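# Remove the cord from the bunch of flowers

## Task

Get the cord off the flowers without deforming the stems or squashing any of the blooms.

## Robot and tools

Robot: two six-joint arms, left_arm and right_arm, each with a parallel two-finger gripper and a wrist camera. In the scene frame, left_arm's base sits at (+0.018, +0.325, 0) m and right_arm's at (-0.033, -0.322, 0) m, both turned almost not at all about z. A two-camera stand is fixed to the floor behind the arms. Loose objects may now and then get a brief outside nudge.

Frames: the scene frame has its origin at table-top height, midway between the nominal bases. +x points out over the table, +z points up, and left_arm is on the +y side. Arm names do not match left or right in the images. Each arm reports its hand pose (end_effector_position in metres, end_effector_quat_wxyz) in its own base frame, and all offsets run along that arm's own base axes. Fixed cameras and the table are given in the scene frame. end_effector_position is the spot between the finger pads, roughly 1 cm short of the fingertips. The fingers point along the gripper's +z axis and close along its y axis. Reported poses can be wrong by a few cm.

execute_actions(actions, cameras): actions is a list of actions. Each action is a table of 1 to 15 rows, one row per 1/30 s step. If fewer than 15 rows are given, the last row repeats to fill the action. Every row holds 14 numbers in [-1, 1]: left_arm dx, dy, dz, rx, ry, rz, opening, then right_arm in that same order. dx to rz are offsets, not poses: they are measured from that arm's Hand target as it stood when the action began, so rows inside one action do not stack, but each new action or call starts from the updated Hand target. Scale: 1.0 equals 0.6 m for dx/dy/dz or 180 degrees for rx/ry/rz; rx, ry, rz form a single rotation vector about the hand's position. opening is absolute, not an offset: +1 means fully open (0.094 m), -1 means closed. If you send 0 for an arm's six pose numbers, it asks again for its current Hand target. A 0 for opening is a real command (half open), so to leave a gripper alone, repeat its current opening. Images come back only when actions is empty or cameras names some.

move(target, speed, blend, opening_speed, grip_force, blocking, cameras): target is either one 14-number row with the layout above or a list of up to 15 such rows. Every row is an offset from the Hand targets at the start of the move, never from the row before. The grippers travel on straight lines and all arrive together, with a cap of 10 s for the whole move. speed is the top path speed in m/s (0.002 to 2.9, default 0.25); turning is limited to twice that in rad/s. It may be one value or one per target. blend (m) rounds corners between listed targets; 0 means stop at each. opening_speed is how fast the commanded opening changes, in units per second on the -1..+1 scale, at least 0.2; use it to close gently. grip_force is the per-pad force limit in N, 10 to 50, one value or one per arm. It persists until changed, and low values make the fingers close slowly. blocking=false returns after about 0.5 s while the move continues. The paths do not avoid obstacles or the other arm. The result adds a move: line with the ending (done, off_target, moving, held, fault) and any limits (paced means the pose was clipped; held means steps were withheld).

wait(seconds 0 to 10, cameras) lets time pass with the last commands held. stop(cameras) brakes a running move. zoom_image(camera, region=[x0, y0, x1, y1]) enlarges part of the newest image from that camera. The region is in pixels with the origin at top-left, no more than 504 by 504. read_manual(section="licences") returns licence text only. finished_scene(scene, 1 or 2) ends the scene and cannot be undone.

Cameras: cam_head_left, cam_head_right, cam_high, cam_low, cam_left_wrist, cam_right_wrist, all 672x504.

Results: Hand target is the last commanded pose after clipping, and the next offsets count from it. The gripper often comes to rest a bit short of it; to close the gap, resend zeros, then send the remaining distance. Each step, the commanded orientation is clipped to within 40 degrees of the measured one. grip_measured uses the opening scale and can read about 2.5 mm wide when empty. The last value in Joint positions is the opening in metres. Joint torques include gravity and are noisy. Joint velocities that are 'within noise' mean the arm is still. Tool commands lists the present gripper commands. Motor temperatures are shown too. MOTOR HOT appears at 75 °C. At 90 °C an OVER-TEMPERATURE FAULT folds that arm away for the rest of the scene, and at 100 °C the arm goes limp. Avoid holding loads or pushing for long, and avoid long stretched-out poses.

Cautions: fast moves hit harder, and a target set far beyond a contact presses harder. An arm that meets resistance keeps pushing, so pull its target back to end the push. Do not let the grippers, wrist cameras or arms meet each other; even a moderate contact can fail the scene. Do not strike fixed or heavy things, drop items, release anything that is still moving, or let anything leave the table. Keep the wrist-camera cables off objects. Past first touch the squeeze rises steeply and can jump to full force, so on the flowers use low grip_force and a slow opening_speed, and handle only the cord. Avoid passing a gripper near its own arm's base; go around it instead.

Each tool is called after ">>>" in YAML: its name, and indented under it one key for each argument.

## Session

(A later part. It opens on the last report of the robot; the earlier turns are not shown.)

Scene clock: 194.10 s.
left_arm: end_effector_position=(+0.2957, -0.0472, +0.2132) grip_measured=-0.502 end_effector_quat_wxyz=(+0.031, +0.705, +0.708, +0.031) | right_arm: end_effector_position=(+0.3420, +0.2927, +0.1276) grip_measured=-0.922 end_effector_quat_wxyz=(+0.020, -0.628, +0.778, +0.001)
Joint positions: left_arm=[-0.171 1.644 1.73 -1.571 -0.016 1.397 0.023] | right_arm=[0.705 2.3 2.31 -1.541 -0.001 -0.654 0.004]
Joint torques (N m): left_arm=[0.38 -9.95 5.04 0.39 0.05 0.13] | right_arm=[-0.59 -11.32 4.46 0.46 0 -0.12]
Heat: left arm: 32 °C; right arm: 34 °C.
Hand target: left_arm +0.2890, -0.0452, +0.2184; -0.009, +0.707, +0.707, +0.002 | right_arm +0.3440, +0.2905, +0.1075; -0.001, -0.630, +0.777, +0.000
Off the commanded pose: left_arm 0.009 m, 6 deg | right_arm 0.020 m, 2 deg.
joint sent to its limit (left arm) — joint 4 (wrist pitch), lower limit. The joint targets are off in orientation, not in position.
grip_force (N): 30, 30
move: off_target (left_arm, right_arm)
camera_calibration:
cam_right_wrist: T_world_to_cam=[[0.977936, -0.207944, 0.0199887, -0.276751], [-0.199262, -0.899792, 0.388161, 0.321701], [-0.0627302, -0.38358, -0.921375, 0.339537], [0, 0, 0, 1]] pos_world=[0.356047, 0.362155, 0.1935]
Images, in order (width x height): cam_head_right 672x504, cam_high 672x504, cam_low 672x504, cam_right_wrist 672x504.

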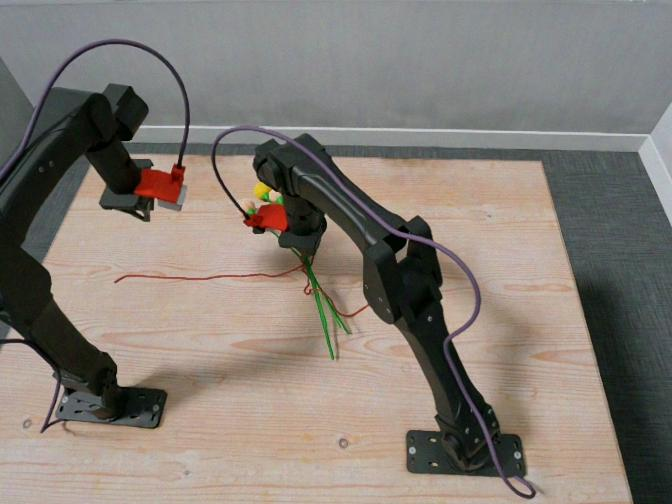

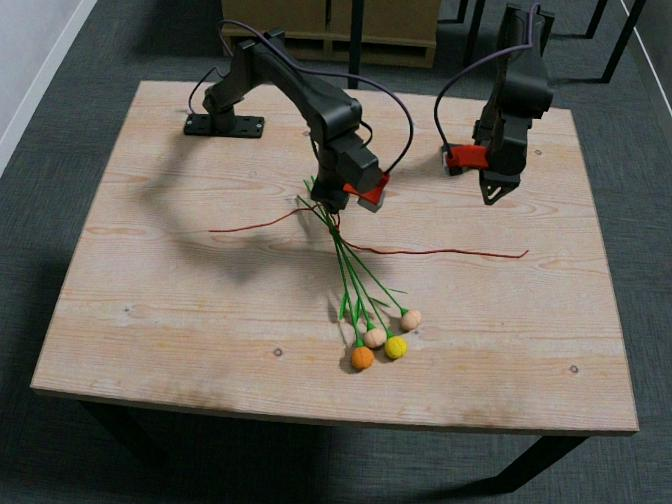

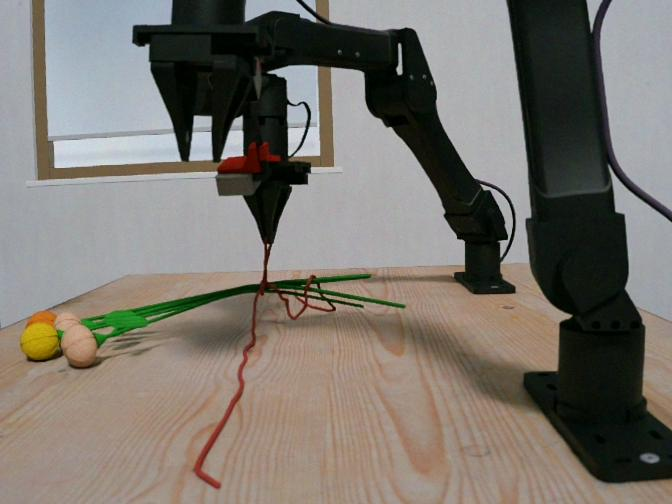

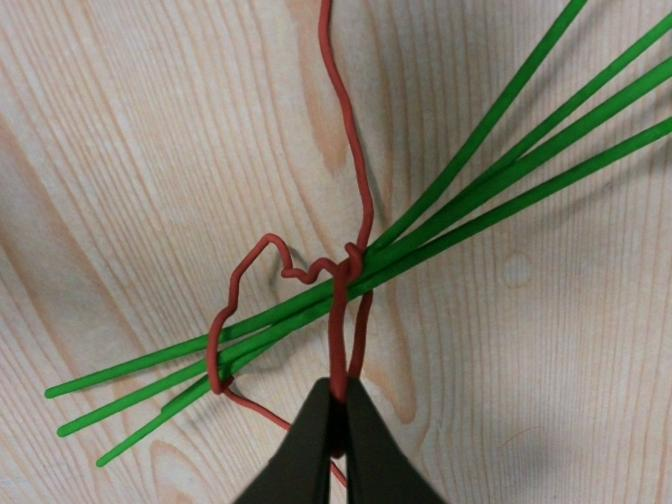

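>>> move:
  target: [0,0.0,0.0,0,0,0,-0.5,0.0,-0.0,-0.075,0,0,0,-1]
  speed: 0.07
  cameras: ["cam_right_wrist","cam_low"]

>>> zoom_image:
  camera: "cam_low"
  region: [200, 200, 440, 380]

Scene clock: 195.60 s.
left_arm: end_effector_position=(+0.2957, -0.0472, +0.2132) grip_measured=-0.502 end_effector_quat_wxyz=(+0.031, +0.705, +0.708, +0.031) | right_arm: end_effector_position=(+0.3427, +0.2933, +0.0727) grip_measured=-0.922 end_effector_quat_wxyz=(+0.006, -0.628, +0.778, +0.001)
Joint positions: left_arm=[-0.171 1.644 1.73 -1.571 -0.016 1.397 0.023] | right_arm=[0.705 2.3 2.09 -1.348 -0.001 -0.654 0.004]
Joint torques (N m): left_arm=[0.16 -10.07 5.23 0.41 0.03 0.04] | right_arm=[-0.53 -13.56 4.62 0.45 -0.01 -0.11]
Heat: left arm: 32 °C; right arm: 34 °C.
Hand target: left_arm +0.2890, -0.0452, +0.2184; -0.009, +0.707, +0.707, +0.002 | right_arm +0.3440, +0.2905, +0.0625; -0.001, -0.630, +0.777, +0.000
Off the commanded pose: left_arm 0.009 m, 6 deg | right_arm 0.011 m, 1 deg.
joint sent to its limit (left arm) — joint 4 (wrist pitch), lower limit. The joint targets are off in orientation, not in position.
grip_force (N): 30, 30
move: off_target (left_arm, right_arm)
camera_calibration:
cam_right_wrist: T_world_to_cam=[[0.978193, -0.207668, 0.00349433, -0.275199], [-0.190995, -0.892795, 0.407967, 0.337374], [-0.081602, -0.399738, -0.91299, 0.299852], [0, 0, 0, 1]] pos_world=[0.358103, 0.363918, 0.137086]
Images, in order (width x height): cam_low 672x504, cam_right_wrist 672x504.

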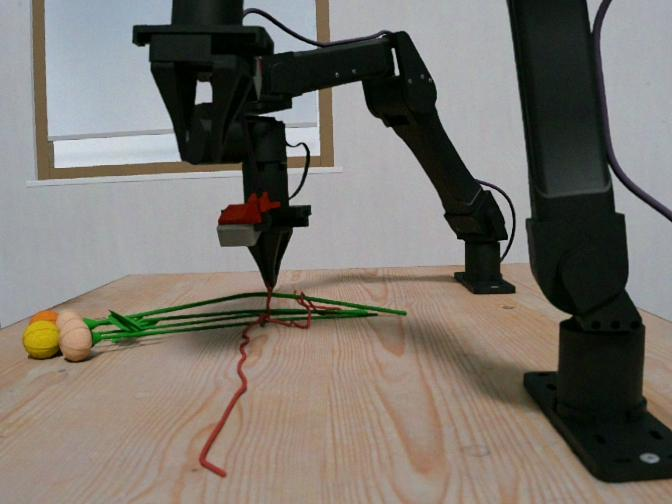

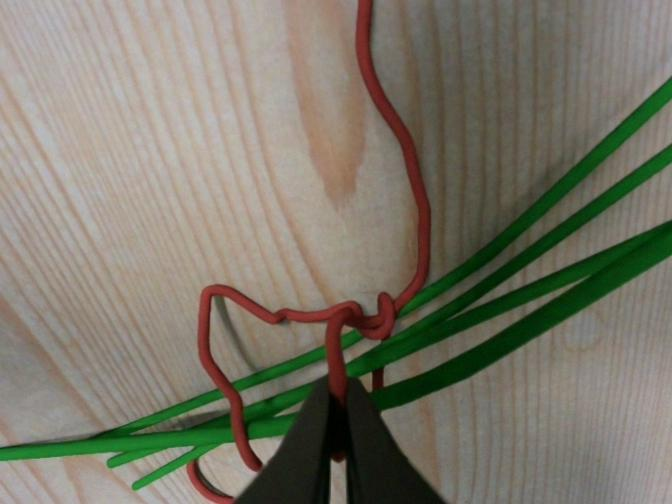

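Scaled by 2.100 from the camera's 672x504 image, which has a finer 960x720 frame.

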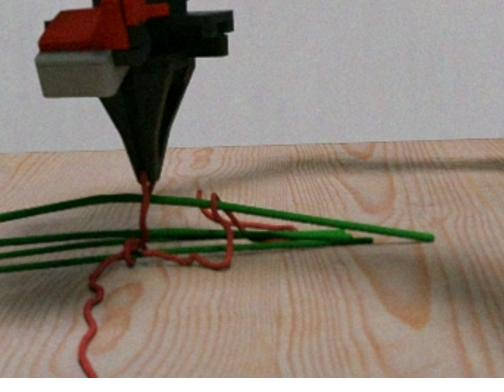

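>>> move:
  target: [0,0.0,0.0,0,0,0,-0.5,-0.01,0.0,-0.05,0,0,0,-1]
  speed: 0.07
  cameras: ["cam_right_wrist","cam_low"]

>>> zoom_image:
  camera: "cam_low"
  region: [200, 200, 440, 380]

Scene clock: 196.97 s.
left_arm: end_effector_position=(+0.2957, -0.0472, +0.2132) grip_measured=-0.502 end_effector_quat_wxyz=(+0.031, +0.705, +0.708, +0.031) | right_arm: end_effector_position=(+0.3392, +0.2903, +0.0375) grip_measured=-0.922 end_effector_quat_wxyz=(+0.000, -0.628, +0.778, +0.000)
Joint positions: left_arm=[-0.171 1.644 1.73 -1.571 -0.016 1.397 0.023] | right_arm=[0.705 2.3 1.95 -1.221 -0.001 -0.654 0.004]
Joint torques (N m): left_arm=[0.44 -9.76 5.31 0.43 0.03 0.02] | right_arm=[0.28 -14.65 4.59 0.45 -0.02 -0.05]
Heat: left arm: 32 °C; right arm: 34 °C.
Hand target: left_arm +0.2890, -0.0452, +0.2184; -0.009, +0.707, +0.707, +0.002 | right_arm +0.3380, +0.2905, +0.0325; -0.001, -0.630, +0.777, +0.000
Off the commanded pose: left_arm 0.009 m, 6 deg | right_arm 0.005 m, 0 deg.
joint sent to its limit (left arm) — joint 4 (wrist pitch), lower limit. The joint targets are off in orientation, not in position.
grip_force (N): 30, 30
move: off_target (left_arm)
camera_calibration:
cam_right_wrist: T_world_to_cam=[[0.978177, -0.207727, -0.0044021, -0.271991], [-0.186981, -0.889327, 0.417296, 0.345743], [-0.0905987, -0.407366, -0.90876, 0.271308], [0, 0, 0, 1]] pos_world=[0.355283, 0.3615, 0.10108]
Images, in order (width x height): cam_low 672x504, cam_right_wrist 672x504.

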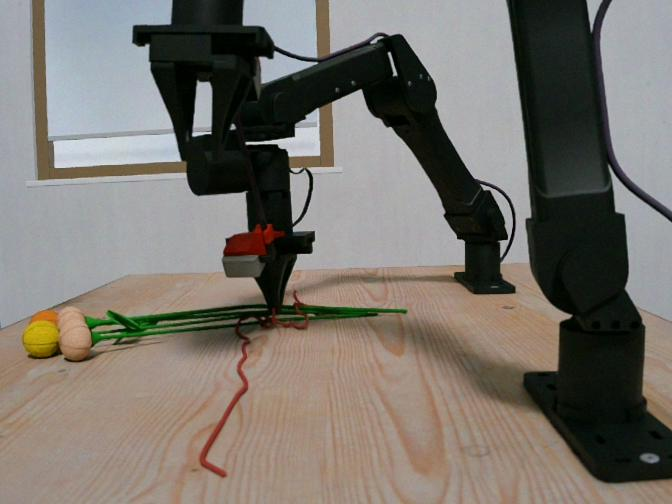

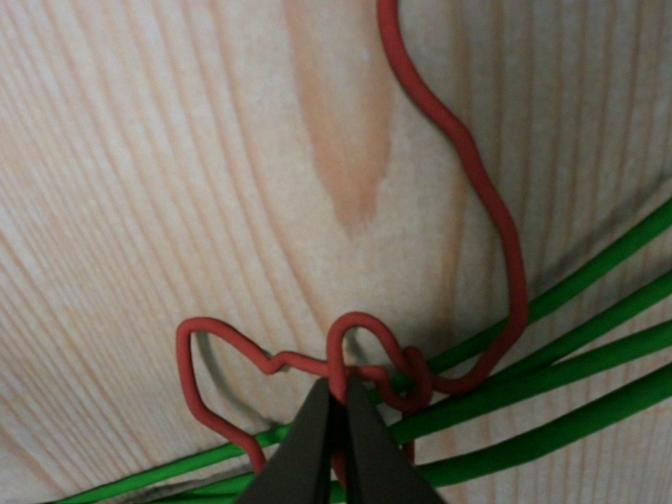

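Scaled by 2.100 from the camera's 672x504 image, which has a finer 960x720 frame.

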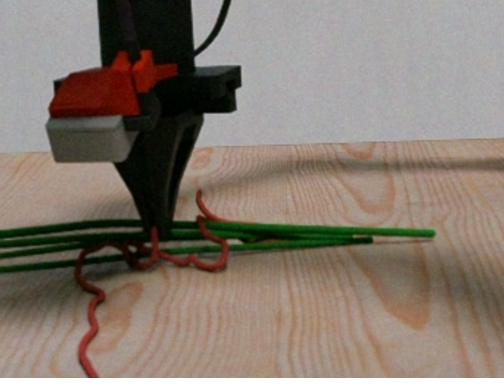

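>>> move:
  target: [0,0.0,0.0,0,0,0,-0.5,-0.14,-0.02,0.03,0,0,0,-1]
  speed: 0.06
  cameras: ["cam_right_wrist","cam_low","cam_head_left","cam_high"]

>>> zoom_image:
  camera: "cam_low"
  region: [200, 200, 440, 380]

Scene clock: 199.33 s.
left_arm: end_effector_position=(+0.2957, -0.0472, +0.2132) grip_measured=-0.502 end_effector_quat_wxyz=(+0.031, +0.705, +0.708, +0.031) | right_arm: end_effector_position=(+0.2550, +0.2765, +0.0411) grip_measured=-0.922 end_effector_quat_wxyz=(-0.019, -0.631, +0.775, -0.003)
Joint positions: left_arm=[-0.171 1.644 1.73 -1.571 -0.016 1.397 0.023] | right_arm=[0.824 2.048 1.56 -1.121 0.002 -0.542 0.004]
Joint torques (N m): left_arm=[0.68 -10.17 5.3 0.33 0.06 0.09] | right_arm=[0.5 -16.09 4.25 0.36 -0.04 0.08]
Heat: left arm: 32 °C; right arm: 34 °C.
Hand target: left_arm +0.2890, -0.0452, +0.2184; -0.009, +0.707, +0.707, +0.002 | right_arm +0.2540, +0.2785, +0.0505; -0.001, -0.630, +0.777, +0.000
Off the commanded pose: left_arm 0.009 m, 6 deg | right_arm 0.010 m, 2 deg.
joint sent to its limit (left arm) — joint 4 (wrist pitch), lower limit. The joint targets are off in orientation, not in position.
grip_force (N): 30, 30
move: off_target (left_arm)
camera_calibration:
cam_right_wrist: T_world_to_cam=[[0.979357, -0.200923, -0.0221295, -0.193905], [-0.170013, -0.877981, 0.447487, 0.307511], [-0.10934, -0.434487, -0.894017, 0.273], [0, 0, 0, 1]] pos_world=[0.272033, 0.349644, 0.102168]
Images, in order (width x height): cam_head_left 672x504, cam_high 672x504, cam_low 672x504, cam_right_wrist 672x504.

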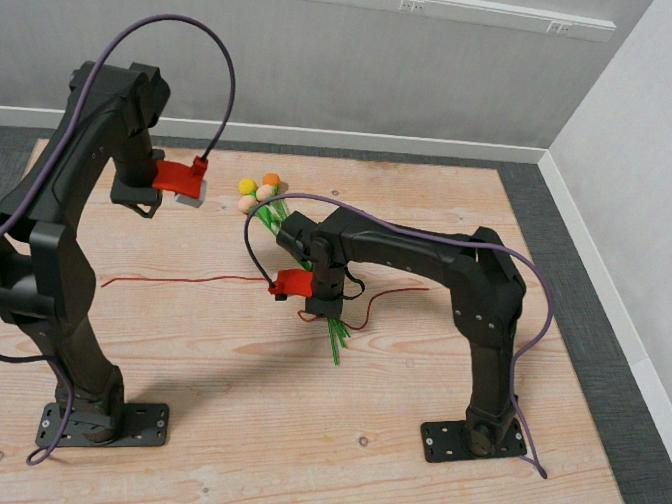

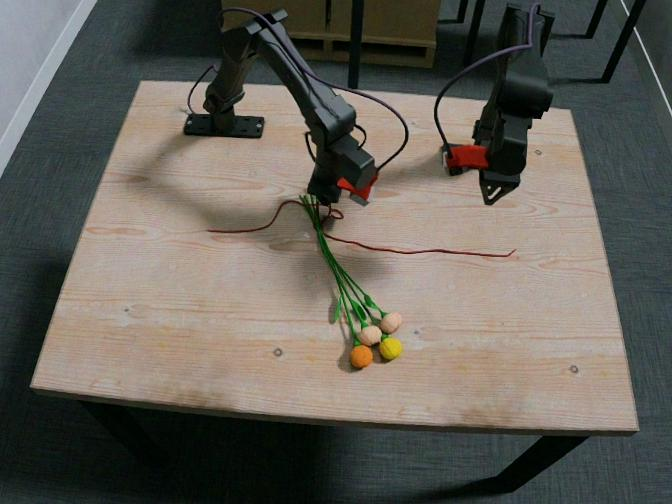

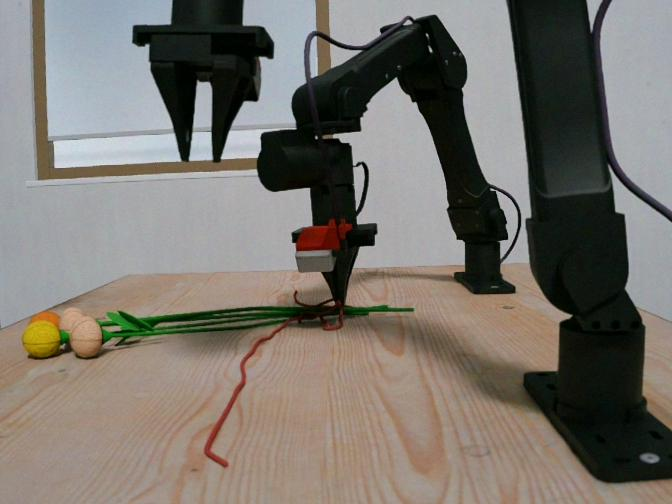

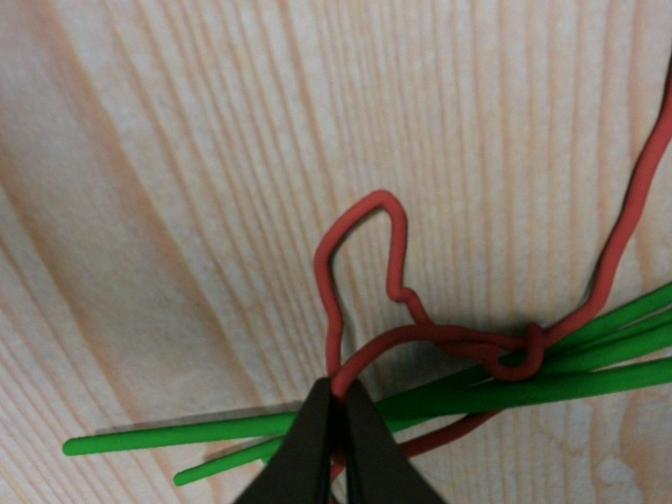

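Scaled by 2.100 from the camera's 672x504 image, which has a finer 960x720 frame.

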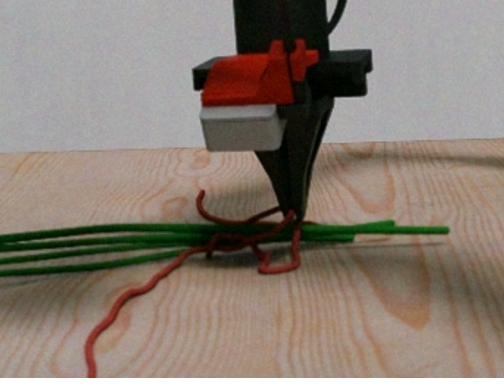

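>>> move:
  target: [0,0.0,0.0,0,0,0,-0.5,-0.14,-0.015,0.02,0,0,0,-1]
  speed: 0.06
  cameras: ["cam_right_wrist","cam_low","cam_head_left","cam_high"]

>>> zoom_image:
  camera: "cam_high"
  region: [240, 130, 420, 280]

Scene clock: 201.50 s.
left_arm: end_effector_position=(+0.2957, -0.0472, +0.2132) grip_measured=-0.502 end_effector_quat_wxyz=(+0.031, +0.705, +0.708, +0.031) | right_arm: end_effector_position=(+0.1717, +0.2689, +0.0566) grip_measured=-0.922 end_effector_quat_wxyz=(-0.015, -0.632, +0.775, -0.006)
Joint positions: left_arm=[-0.171 1.644 1.73 -1.571 -0.016 1.397 0.023] | right_arm=[1 1.816 1.305 -1.091 0.002 -0.367 0.004]
Joint torques (N m): left_arm=[0.28 -9.8 5.01 0.38 0.06 0.07] | right_arm=[0.46 -13.12 4.26 0.35 -0.06 0.02]
Heat: left arm: 32 °C; right arm: 34 °C.
Hand target: left_arm +0.2890, -0.0452, +0.2184; -0.009, +0.707, +0.707, +0.002 | right_arm +0.1700, +0.2695, +0.0624; -0.001, -0.630, +0.777, +0.000
Off the commanded pose: left_arm 0.009 m, 6 deg | right_arm 0.006 m, 2 deg.
joint sent to its limit (left arm) — joint 4 (wrist pitch), lower limit. The joint targets are off in orientation, not in position.
grip_force (N): 30, 30
move: off_target (left_arm)
camera_calibration:
cam_right_wrist: T_world_to_cam=[[0.979753, -0.199728, -0.0138936, -0.114387], [-0.172839, -0.878795, 0.4448, 0.280634], [-0.101048, -0.433392, -0.895522, 0.272902], [0, 0, 0, 1]] pos_world=[0.188152, 0.342047, 0.117974]
Images, in order (width x height): cam_head_left 672x504, cam_high 672x504, cam_low 672x504, cam_right_wrist 672x504.

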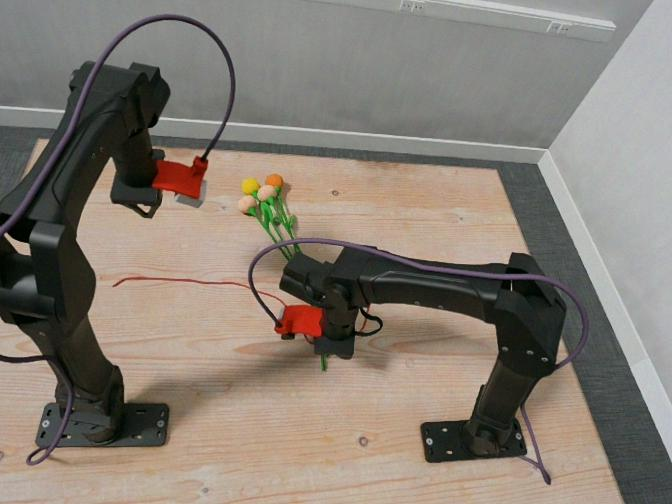

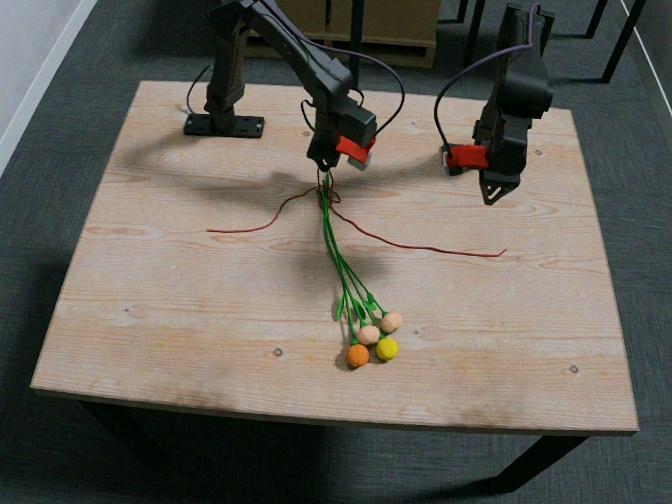

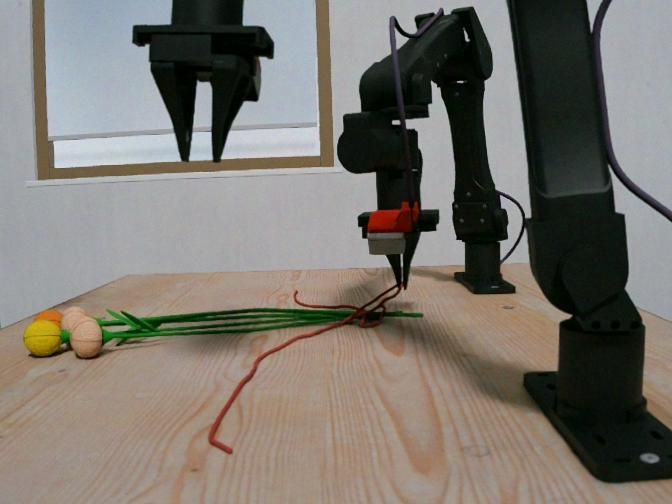

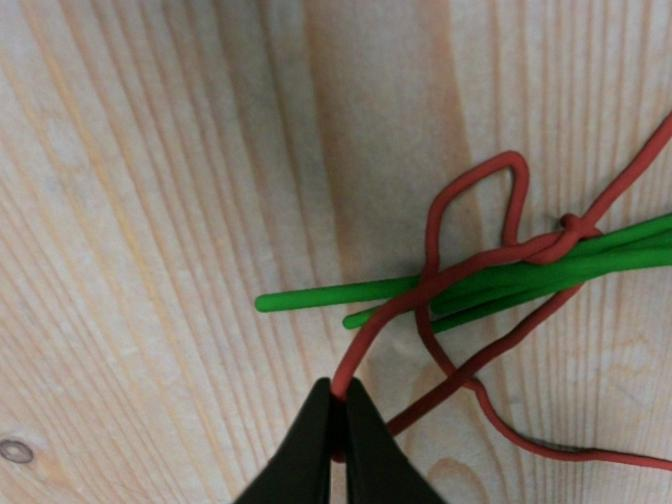

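Scaled by 2.800 from the camera's 672x504 image, which has a finer 960x720 frame.

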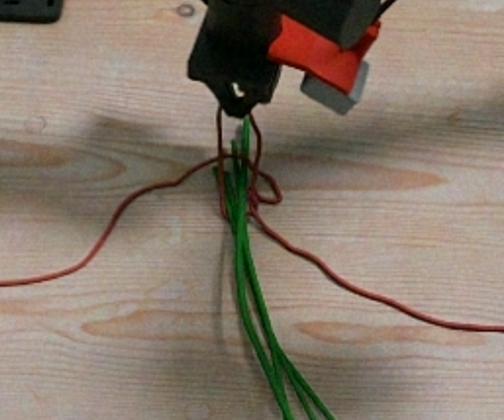

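>>> move:
  target: [0,0.0,0.0,0,0,0,-0.5,-0.16,-0.02,0.01,0,0,0,-1]
  speed: 0.06
  cameras: ["cam_right_wrist","cam_low","cam_head_left","cam_high"]

>>> zoom_image:
  camera: "cam_high"
  region: [240, 130, 420, 280]

Scene clock: 204.03 s.
left_arm: end_effector_position=(+0.2957, -0.0472, +0.2132) grip_measured=-0.502 end_effector_quat_wxyz=(+0.031, +0.705, +0.708, +0.031) | right_arm: end_effector_position=(+0.0763, +0.2597, +0.0651) grip_measured=-0.922 end_effector_quat_wxyz=(-0.008, -0.632, +0.775, -0.006)
Joint positions: left_arm=[-0.171 1.644 1.73 -1.571 -0.016 1.397 0.023] | right_arm=[1.282 1.618 1.111 -1.083 0.002 -0.086 0.004]
Joint torques (N m): left_arm=[0.21 -10.24 5.15 0.41 0.06 0.05] | right_arm=[0.4 -10.44 4.37 0.33 -0.02 0.06]
Heat: left arm: 32 °C; right arm: 34 °C.
Hand target: left_arm +0.2890, -0.0452, +0.2184; -0.009, +0.707, +0.707, +0.002 | right_arm +0.0740, +0.2576, +0.0684; -0.001, -0.630, +0.777, +0.000
Off the commanded pose: left_arm 0.009 m, 6 deg | right_arm 0.005 m, 1 deg.
joint sent to its limit (left arm) — joint 4 (wrist pitch), lower limit. The joint targets are off in orientation, not in position.
grip_force (N): 30, 30
move: off_target (left_arm)
camera_calibration:
cam_right_wrist: T_world_to_cam=[[0.980104, -0.198443, -0.00407921, -0.0235737], [-0.176875, -0.882536, 0.435712, 0.254117], [-0.0900641, -0.426321, -0.900077, 0.264532], [0, 0, 0, 1]] pos_world=[0.0918765, 0.332365, 0.127281]
Images, in order (width x height): cam_head_left 672x504, cam_high 672x504, cam_low 672x504, cam_right_wrist 672x504.

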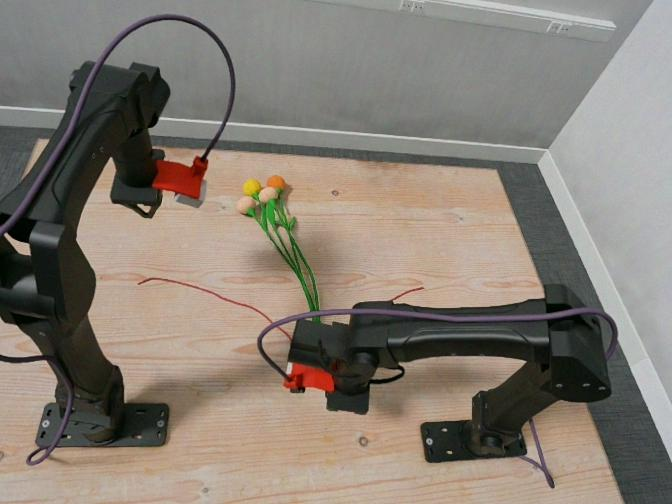

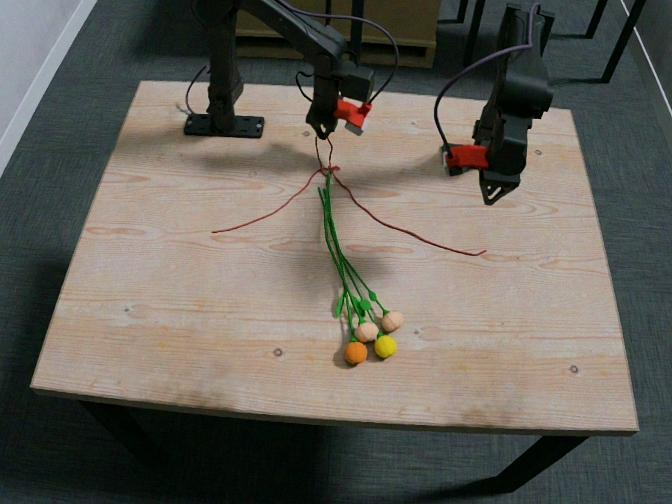

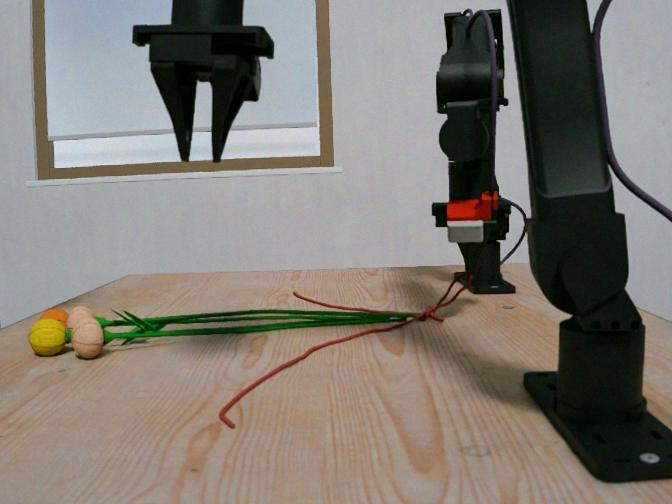

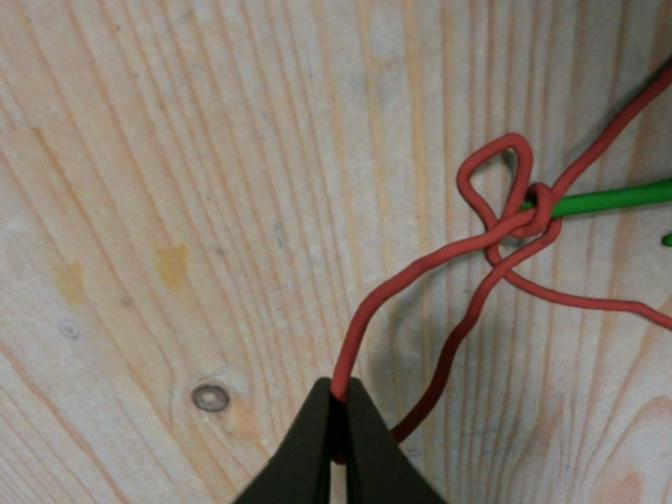

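Scaled by 2.800 from the camera's 672x504 image, which has a finer 960x720 frame.

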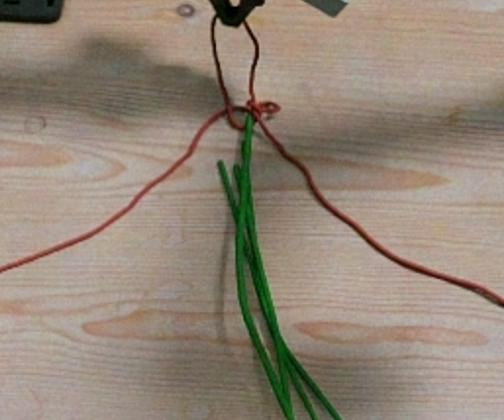

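>>> move:
  target: [0,0.0,0.0,0,0,0,-0.5,-0.06,-0.04,0.01,0,0,0,-1]
  speed: 0.06
  cameras: ["cam_right_wrist","cam_low","cam_head_left","cam_high"]

>>> zoom_image:
  camera: "cam_high"
  region: [240, 130, 420, 280]

Scene clock: 205.50 s.
left_arm: end_effector_position=(+0.2957, -0.0472, +0.2132) grip_measured=-0.502 end_effector_quat_wxyz=(+0.031, +0.705, +0.708, +0.031) | right_arm: end_effector_position=(+0.0409, +0.2404, +0.0728) grip_measured=-0.922 end_effector_quat_wxyz=(+0.001, -0.632, +0.775, +0.000)
Joint positions: left_arm=[-0.171 1.644 1.73 -1.571 -0.016 1.397 0.023] | right_arm=[1.399 1.489 1.015 -1.096 0.002 0.031 0.004]
Joint torques (N m): left_arm=[0.35 -10.03 5.14 0.4 0.07 0.09] | right_arm=[0.54 -8.73 4.42 0.19 -0.04 0.09]
Heat: left arm: 32 °C; right arm: 33 °C.
Hand target: left_arm +0.2890, -0.0452, +0.2184; -0.009, +0.707, +0.707, +0.002 | right_arm +0.0380, +0.2335, +0.0744; -0.001, -0.630, +0.777, -0.001
Off the commanded pose: left_arm 0.009 m, 6 deg | right_arm 0.008 m, 0 deg.
joint sent to its limit (left arm) — joint 4 (wrist pitch), lower limit. The joint targets are off in orientation, not in position.
grip_force (N): 30, 30
move: off_target (left_arm)
camera_calibration:
cam_right_wrist: T_world_to_cam=[[0.979965, -0.199154, -0.00235902, 0.00723872], [-0.180086, -0.891075, 0.416599, 0.231034], [-0.0850694, -0.407828, -0.909087, 0.255985], [0, 0, 0, 1]] pos_world=[0.0562888, 0.311708, 0.136482]
Images, in order (width x height): cam_head_left 672x504, cam_high 672x504, cam_low 672x504, cam_right_wrist 672x504.

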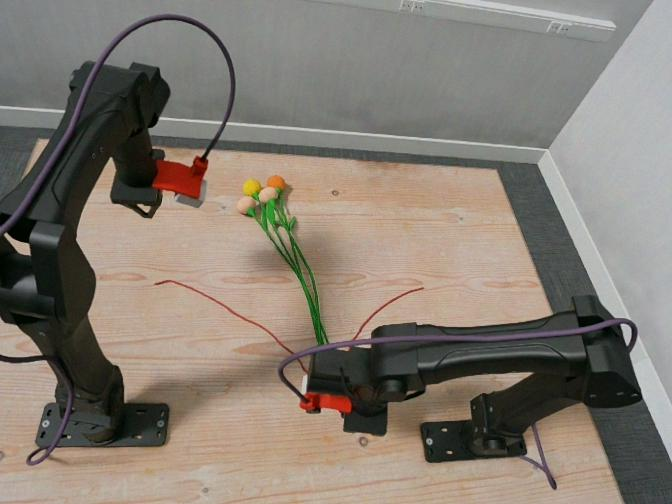

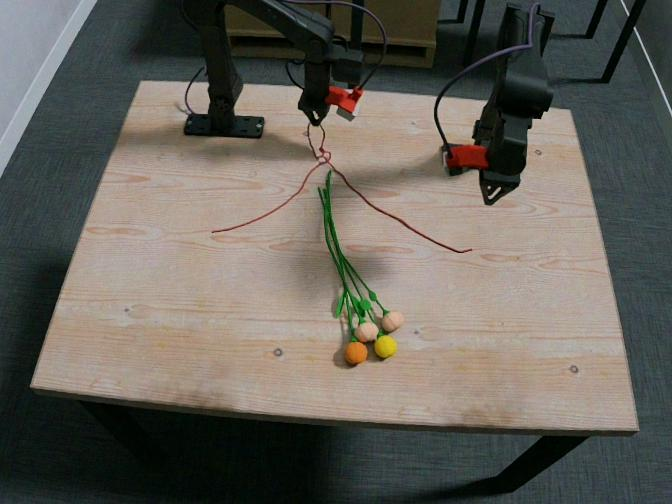

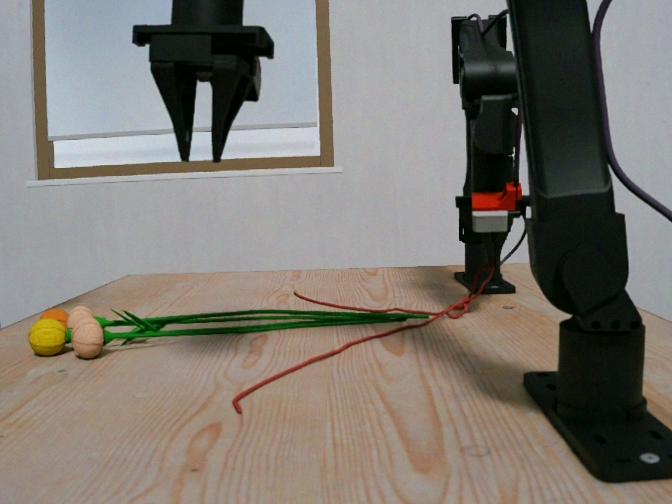

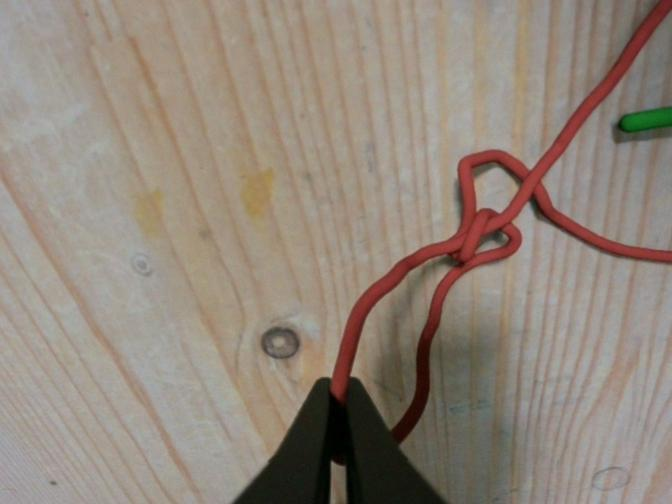

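Scaled by 2.800 from the camera's 672x504 image, which has a finer 960x720 frame.

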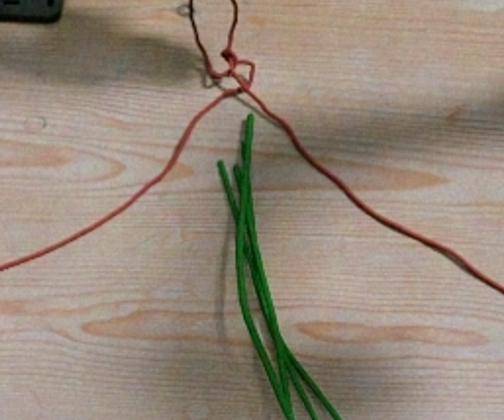

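>>> move:
  target:
    - [0,0.0,0.0,0,0,0,-0.5,-0.03,-0.01,-0.06,0,0,0,-1]
    - [0,0.0,0.0,0,0,0,-0.5,-0.03,-0.01,-0.09,0,0,0,-1]
    - [0,0.0,0.0,0,0,0,-0.5,-0.03,-0.01,-0.09,0,0,0,-0.5]
    - [0,0.0,0.0,0,0,0,-0.5,-0.03,-0.01,0.15,0,0,0,-0.5]
  speed: 0.08
  blend: [0.01,0,0,0]
  opening_speed: 1
  cameras: ["cam_right_wrist","cam_low","cam_head_left","cam_high"]

>>> zoom_image:
  camera: "cam_high"
  region: [200, 120, 500, 380]

Scene clock: 210.50 s.
left_arm: end_effector_position=(+0.2957, -0.0472, +0.2132) grip_measured=-0.502 end_effector_quat_wxyz=(+0.031, +0.705, +0.708, +0.031) | right_arm: end_effector_position=(+0.0220, +0.2266, +0.1554) grip_measured=-0.502 end_effector_quat_wxyz=(-0.008, -0.631, +0.776, -0.009)
Joint positions: left_arm=[-0.171 1.644 1.73 -1.571 -0.016 1.397 0.023] | right_arm=[1.471 1.431 1.294 -1.458 0.002 0.106 0.023]
Joint torques (N m): left_arm=[0.47 -10.21 5.08 0.38 -0.02 0.07] | right_arm=[0.69 -7.12 7.43 0.14 -0.06 0.07]
Heat: left arm: 32 °C; right arm: 32 °C.
Hand target: left_arm +0.2890, -0.0452, +0.2184; -0.009, +0.707, +0.707, +0.002 | right_arm +0.0201, +0.2275, +0.1644; -0.001, -0.630, +0.777, +0.000
Off the commanded pose: left_arm 0.009 m, 6 deg | right_arm 0.009 m, 1 deg.
joint sent to its limit (left arm) — joint 4 (wrist pitch), lower limit. The joint targets are off in orientation, not in position.
grip_force (N): 30, 30
move: off_target (left_arm); blend cut to 0.009 m at target 1
camera_calibration:
cam_right_wrist: T_world_to_cam=[[0.979435, -0.201758, 0.000273581, 0.0234697], [-0.181277, -0.879414, 0.440194, 0.174656], [-0.0885721, -0.431191, -0.897903, 0.327512], [0, 0, 0, 1]] pos_world=[0.0376826, 0.29955, 0.217185]
Images, in order (width x height): cam_head_left 672x504, cam_high 672x504, cam_low 672x504, cam_right_wrist 672x504.

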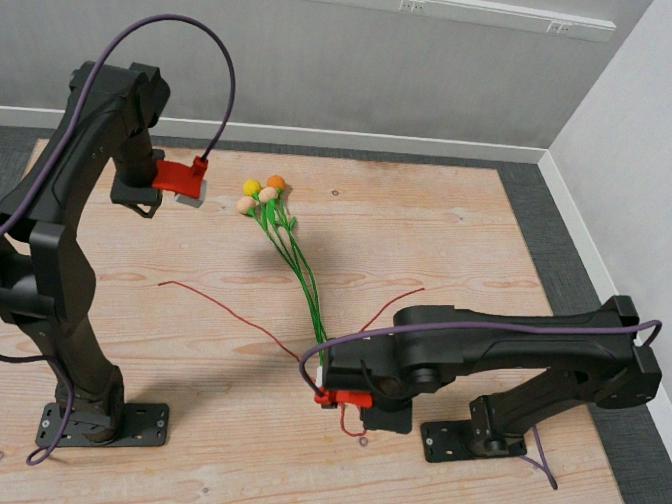

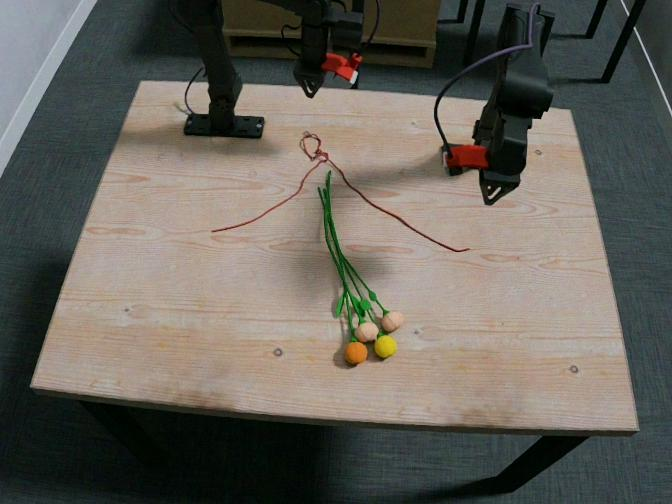

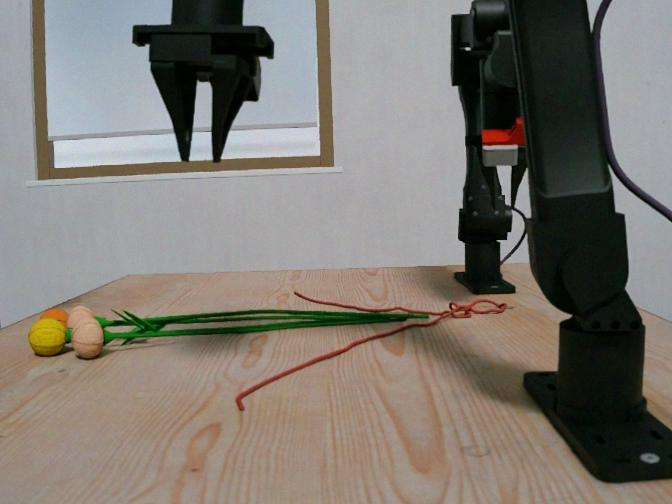

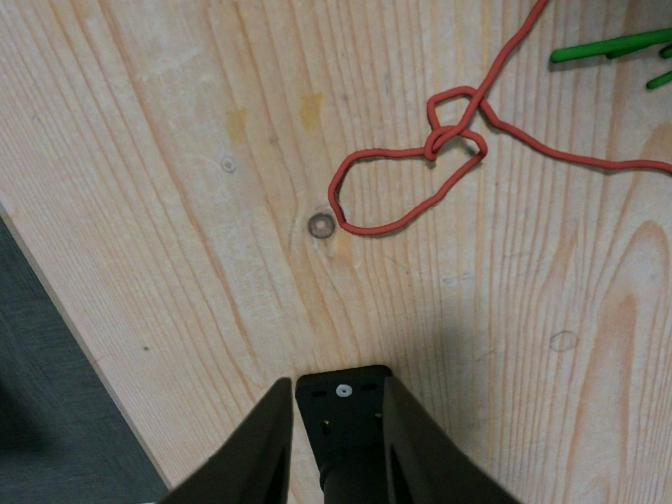

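Scaled by 1.680 from the camera's 672x504 image, which has a finer 960x720 frame.

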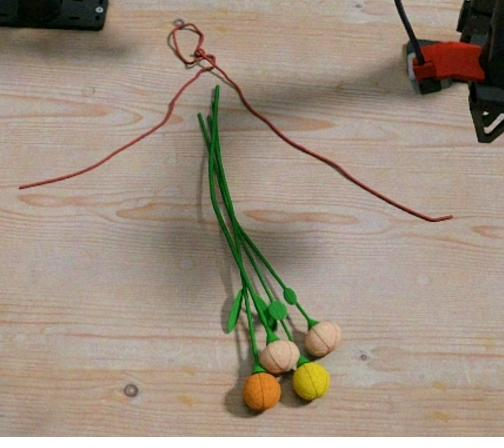

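>>> finished_scene:
  scene: 1

The scene is finished: the task was done.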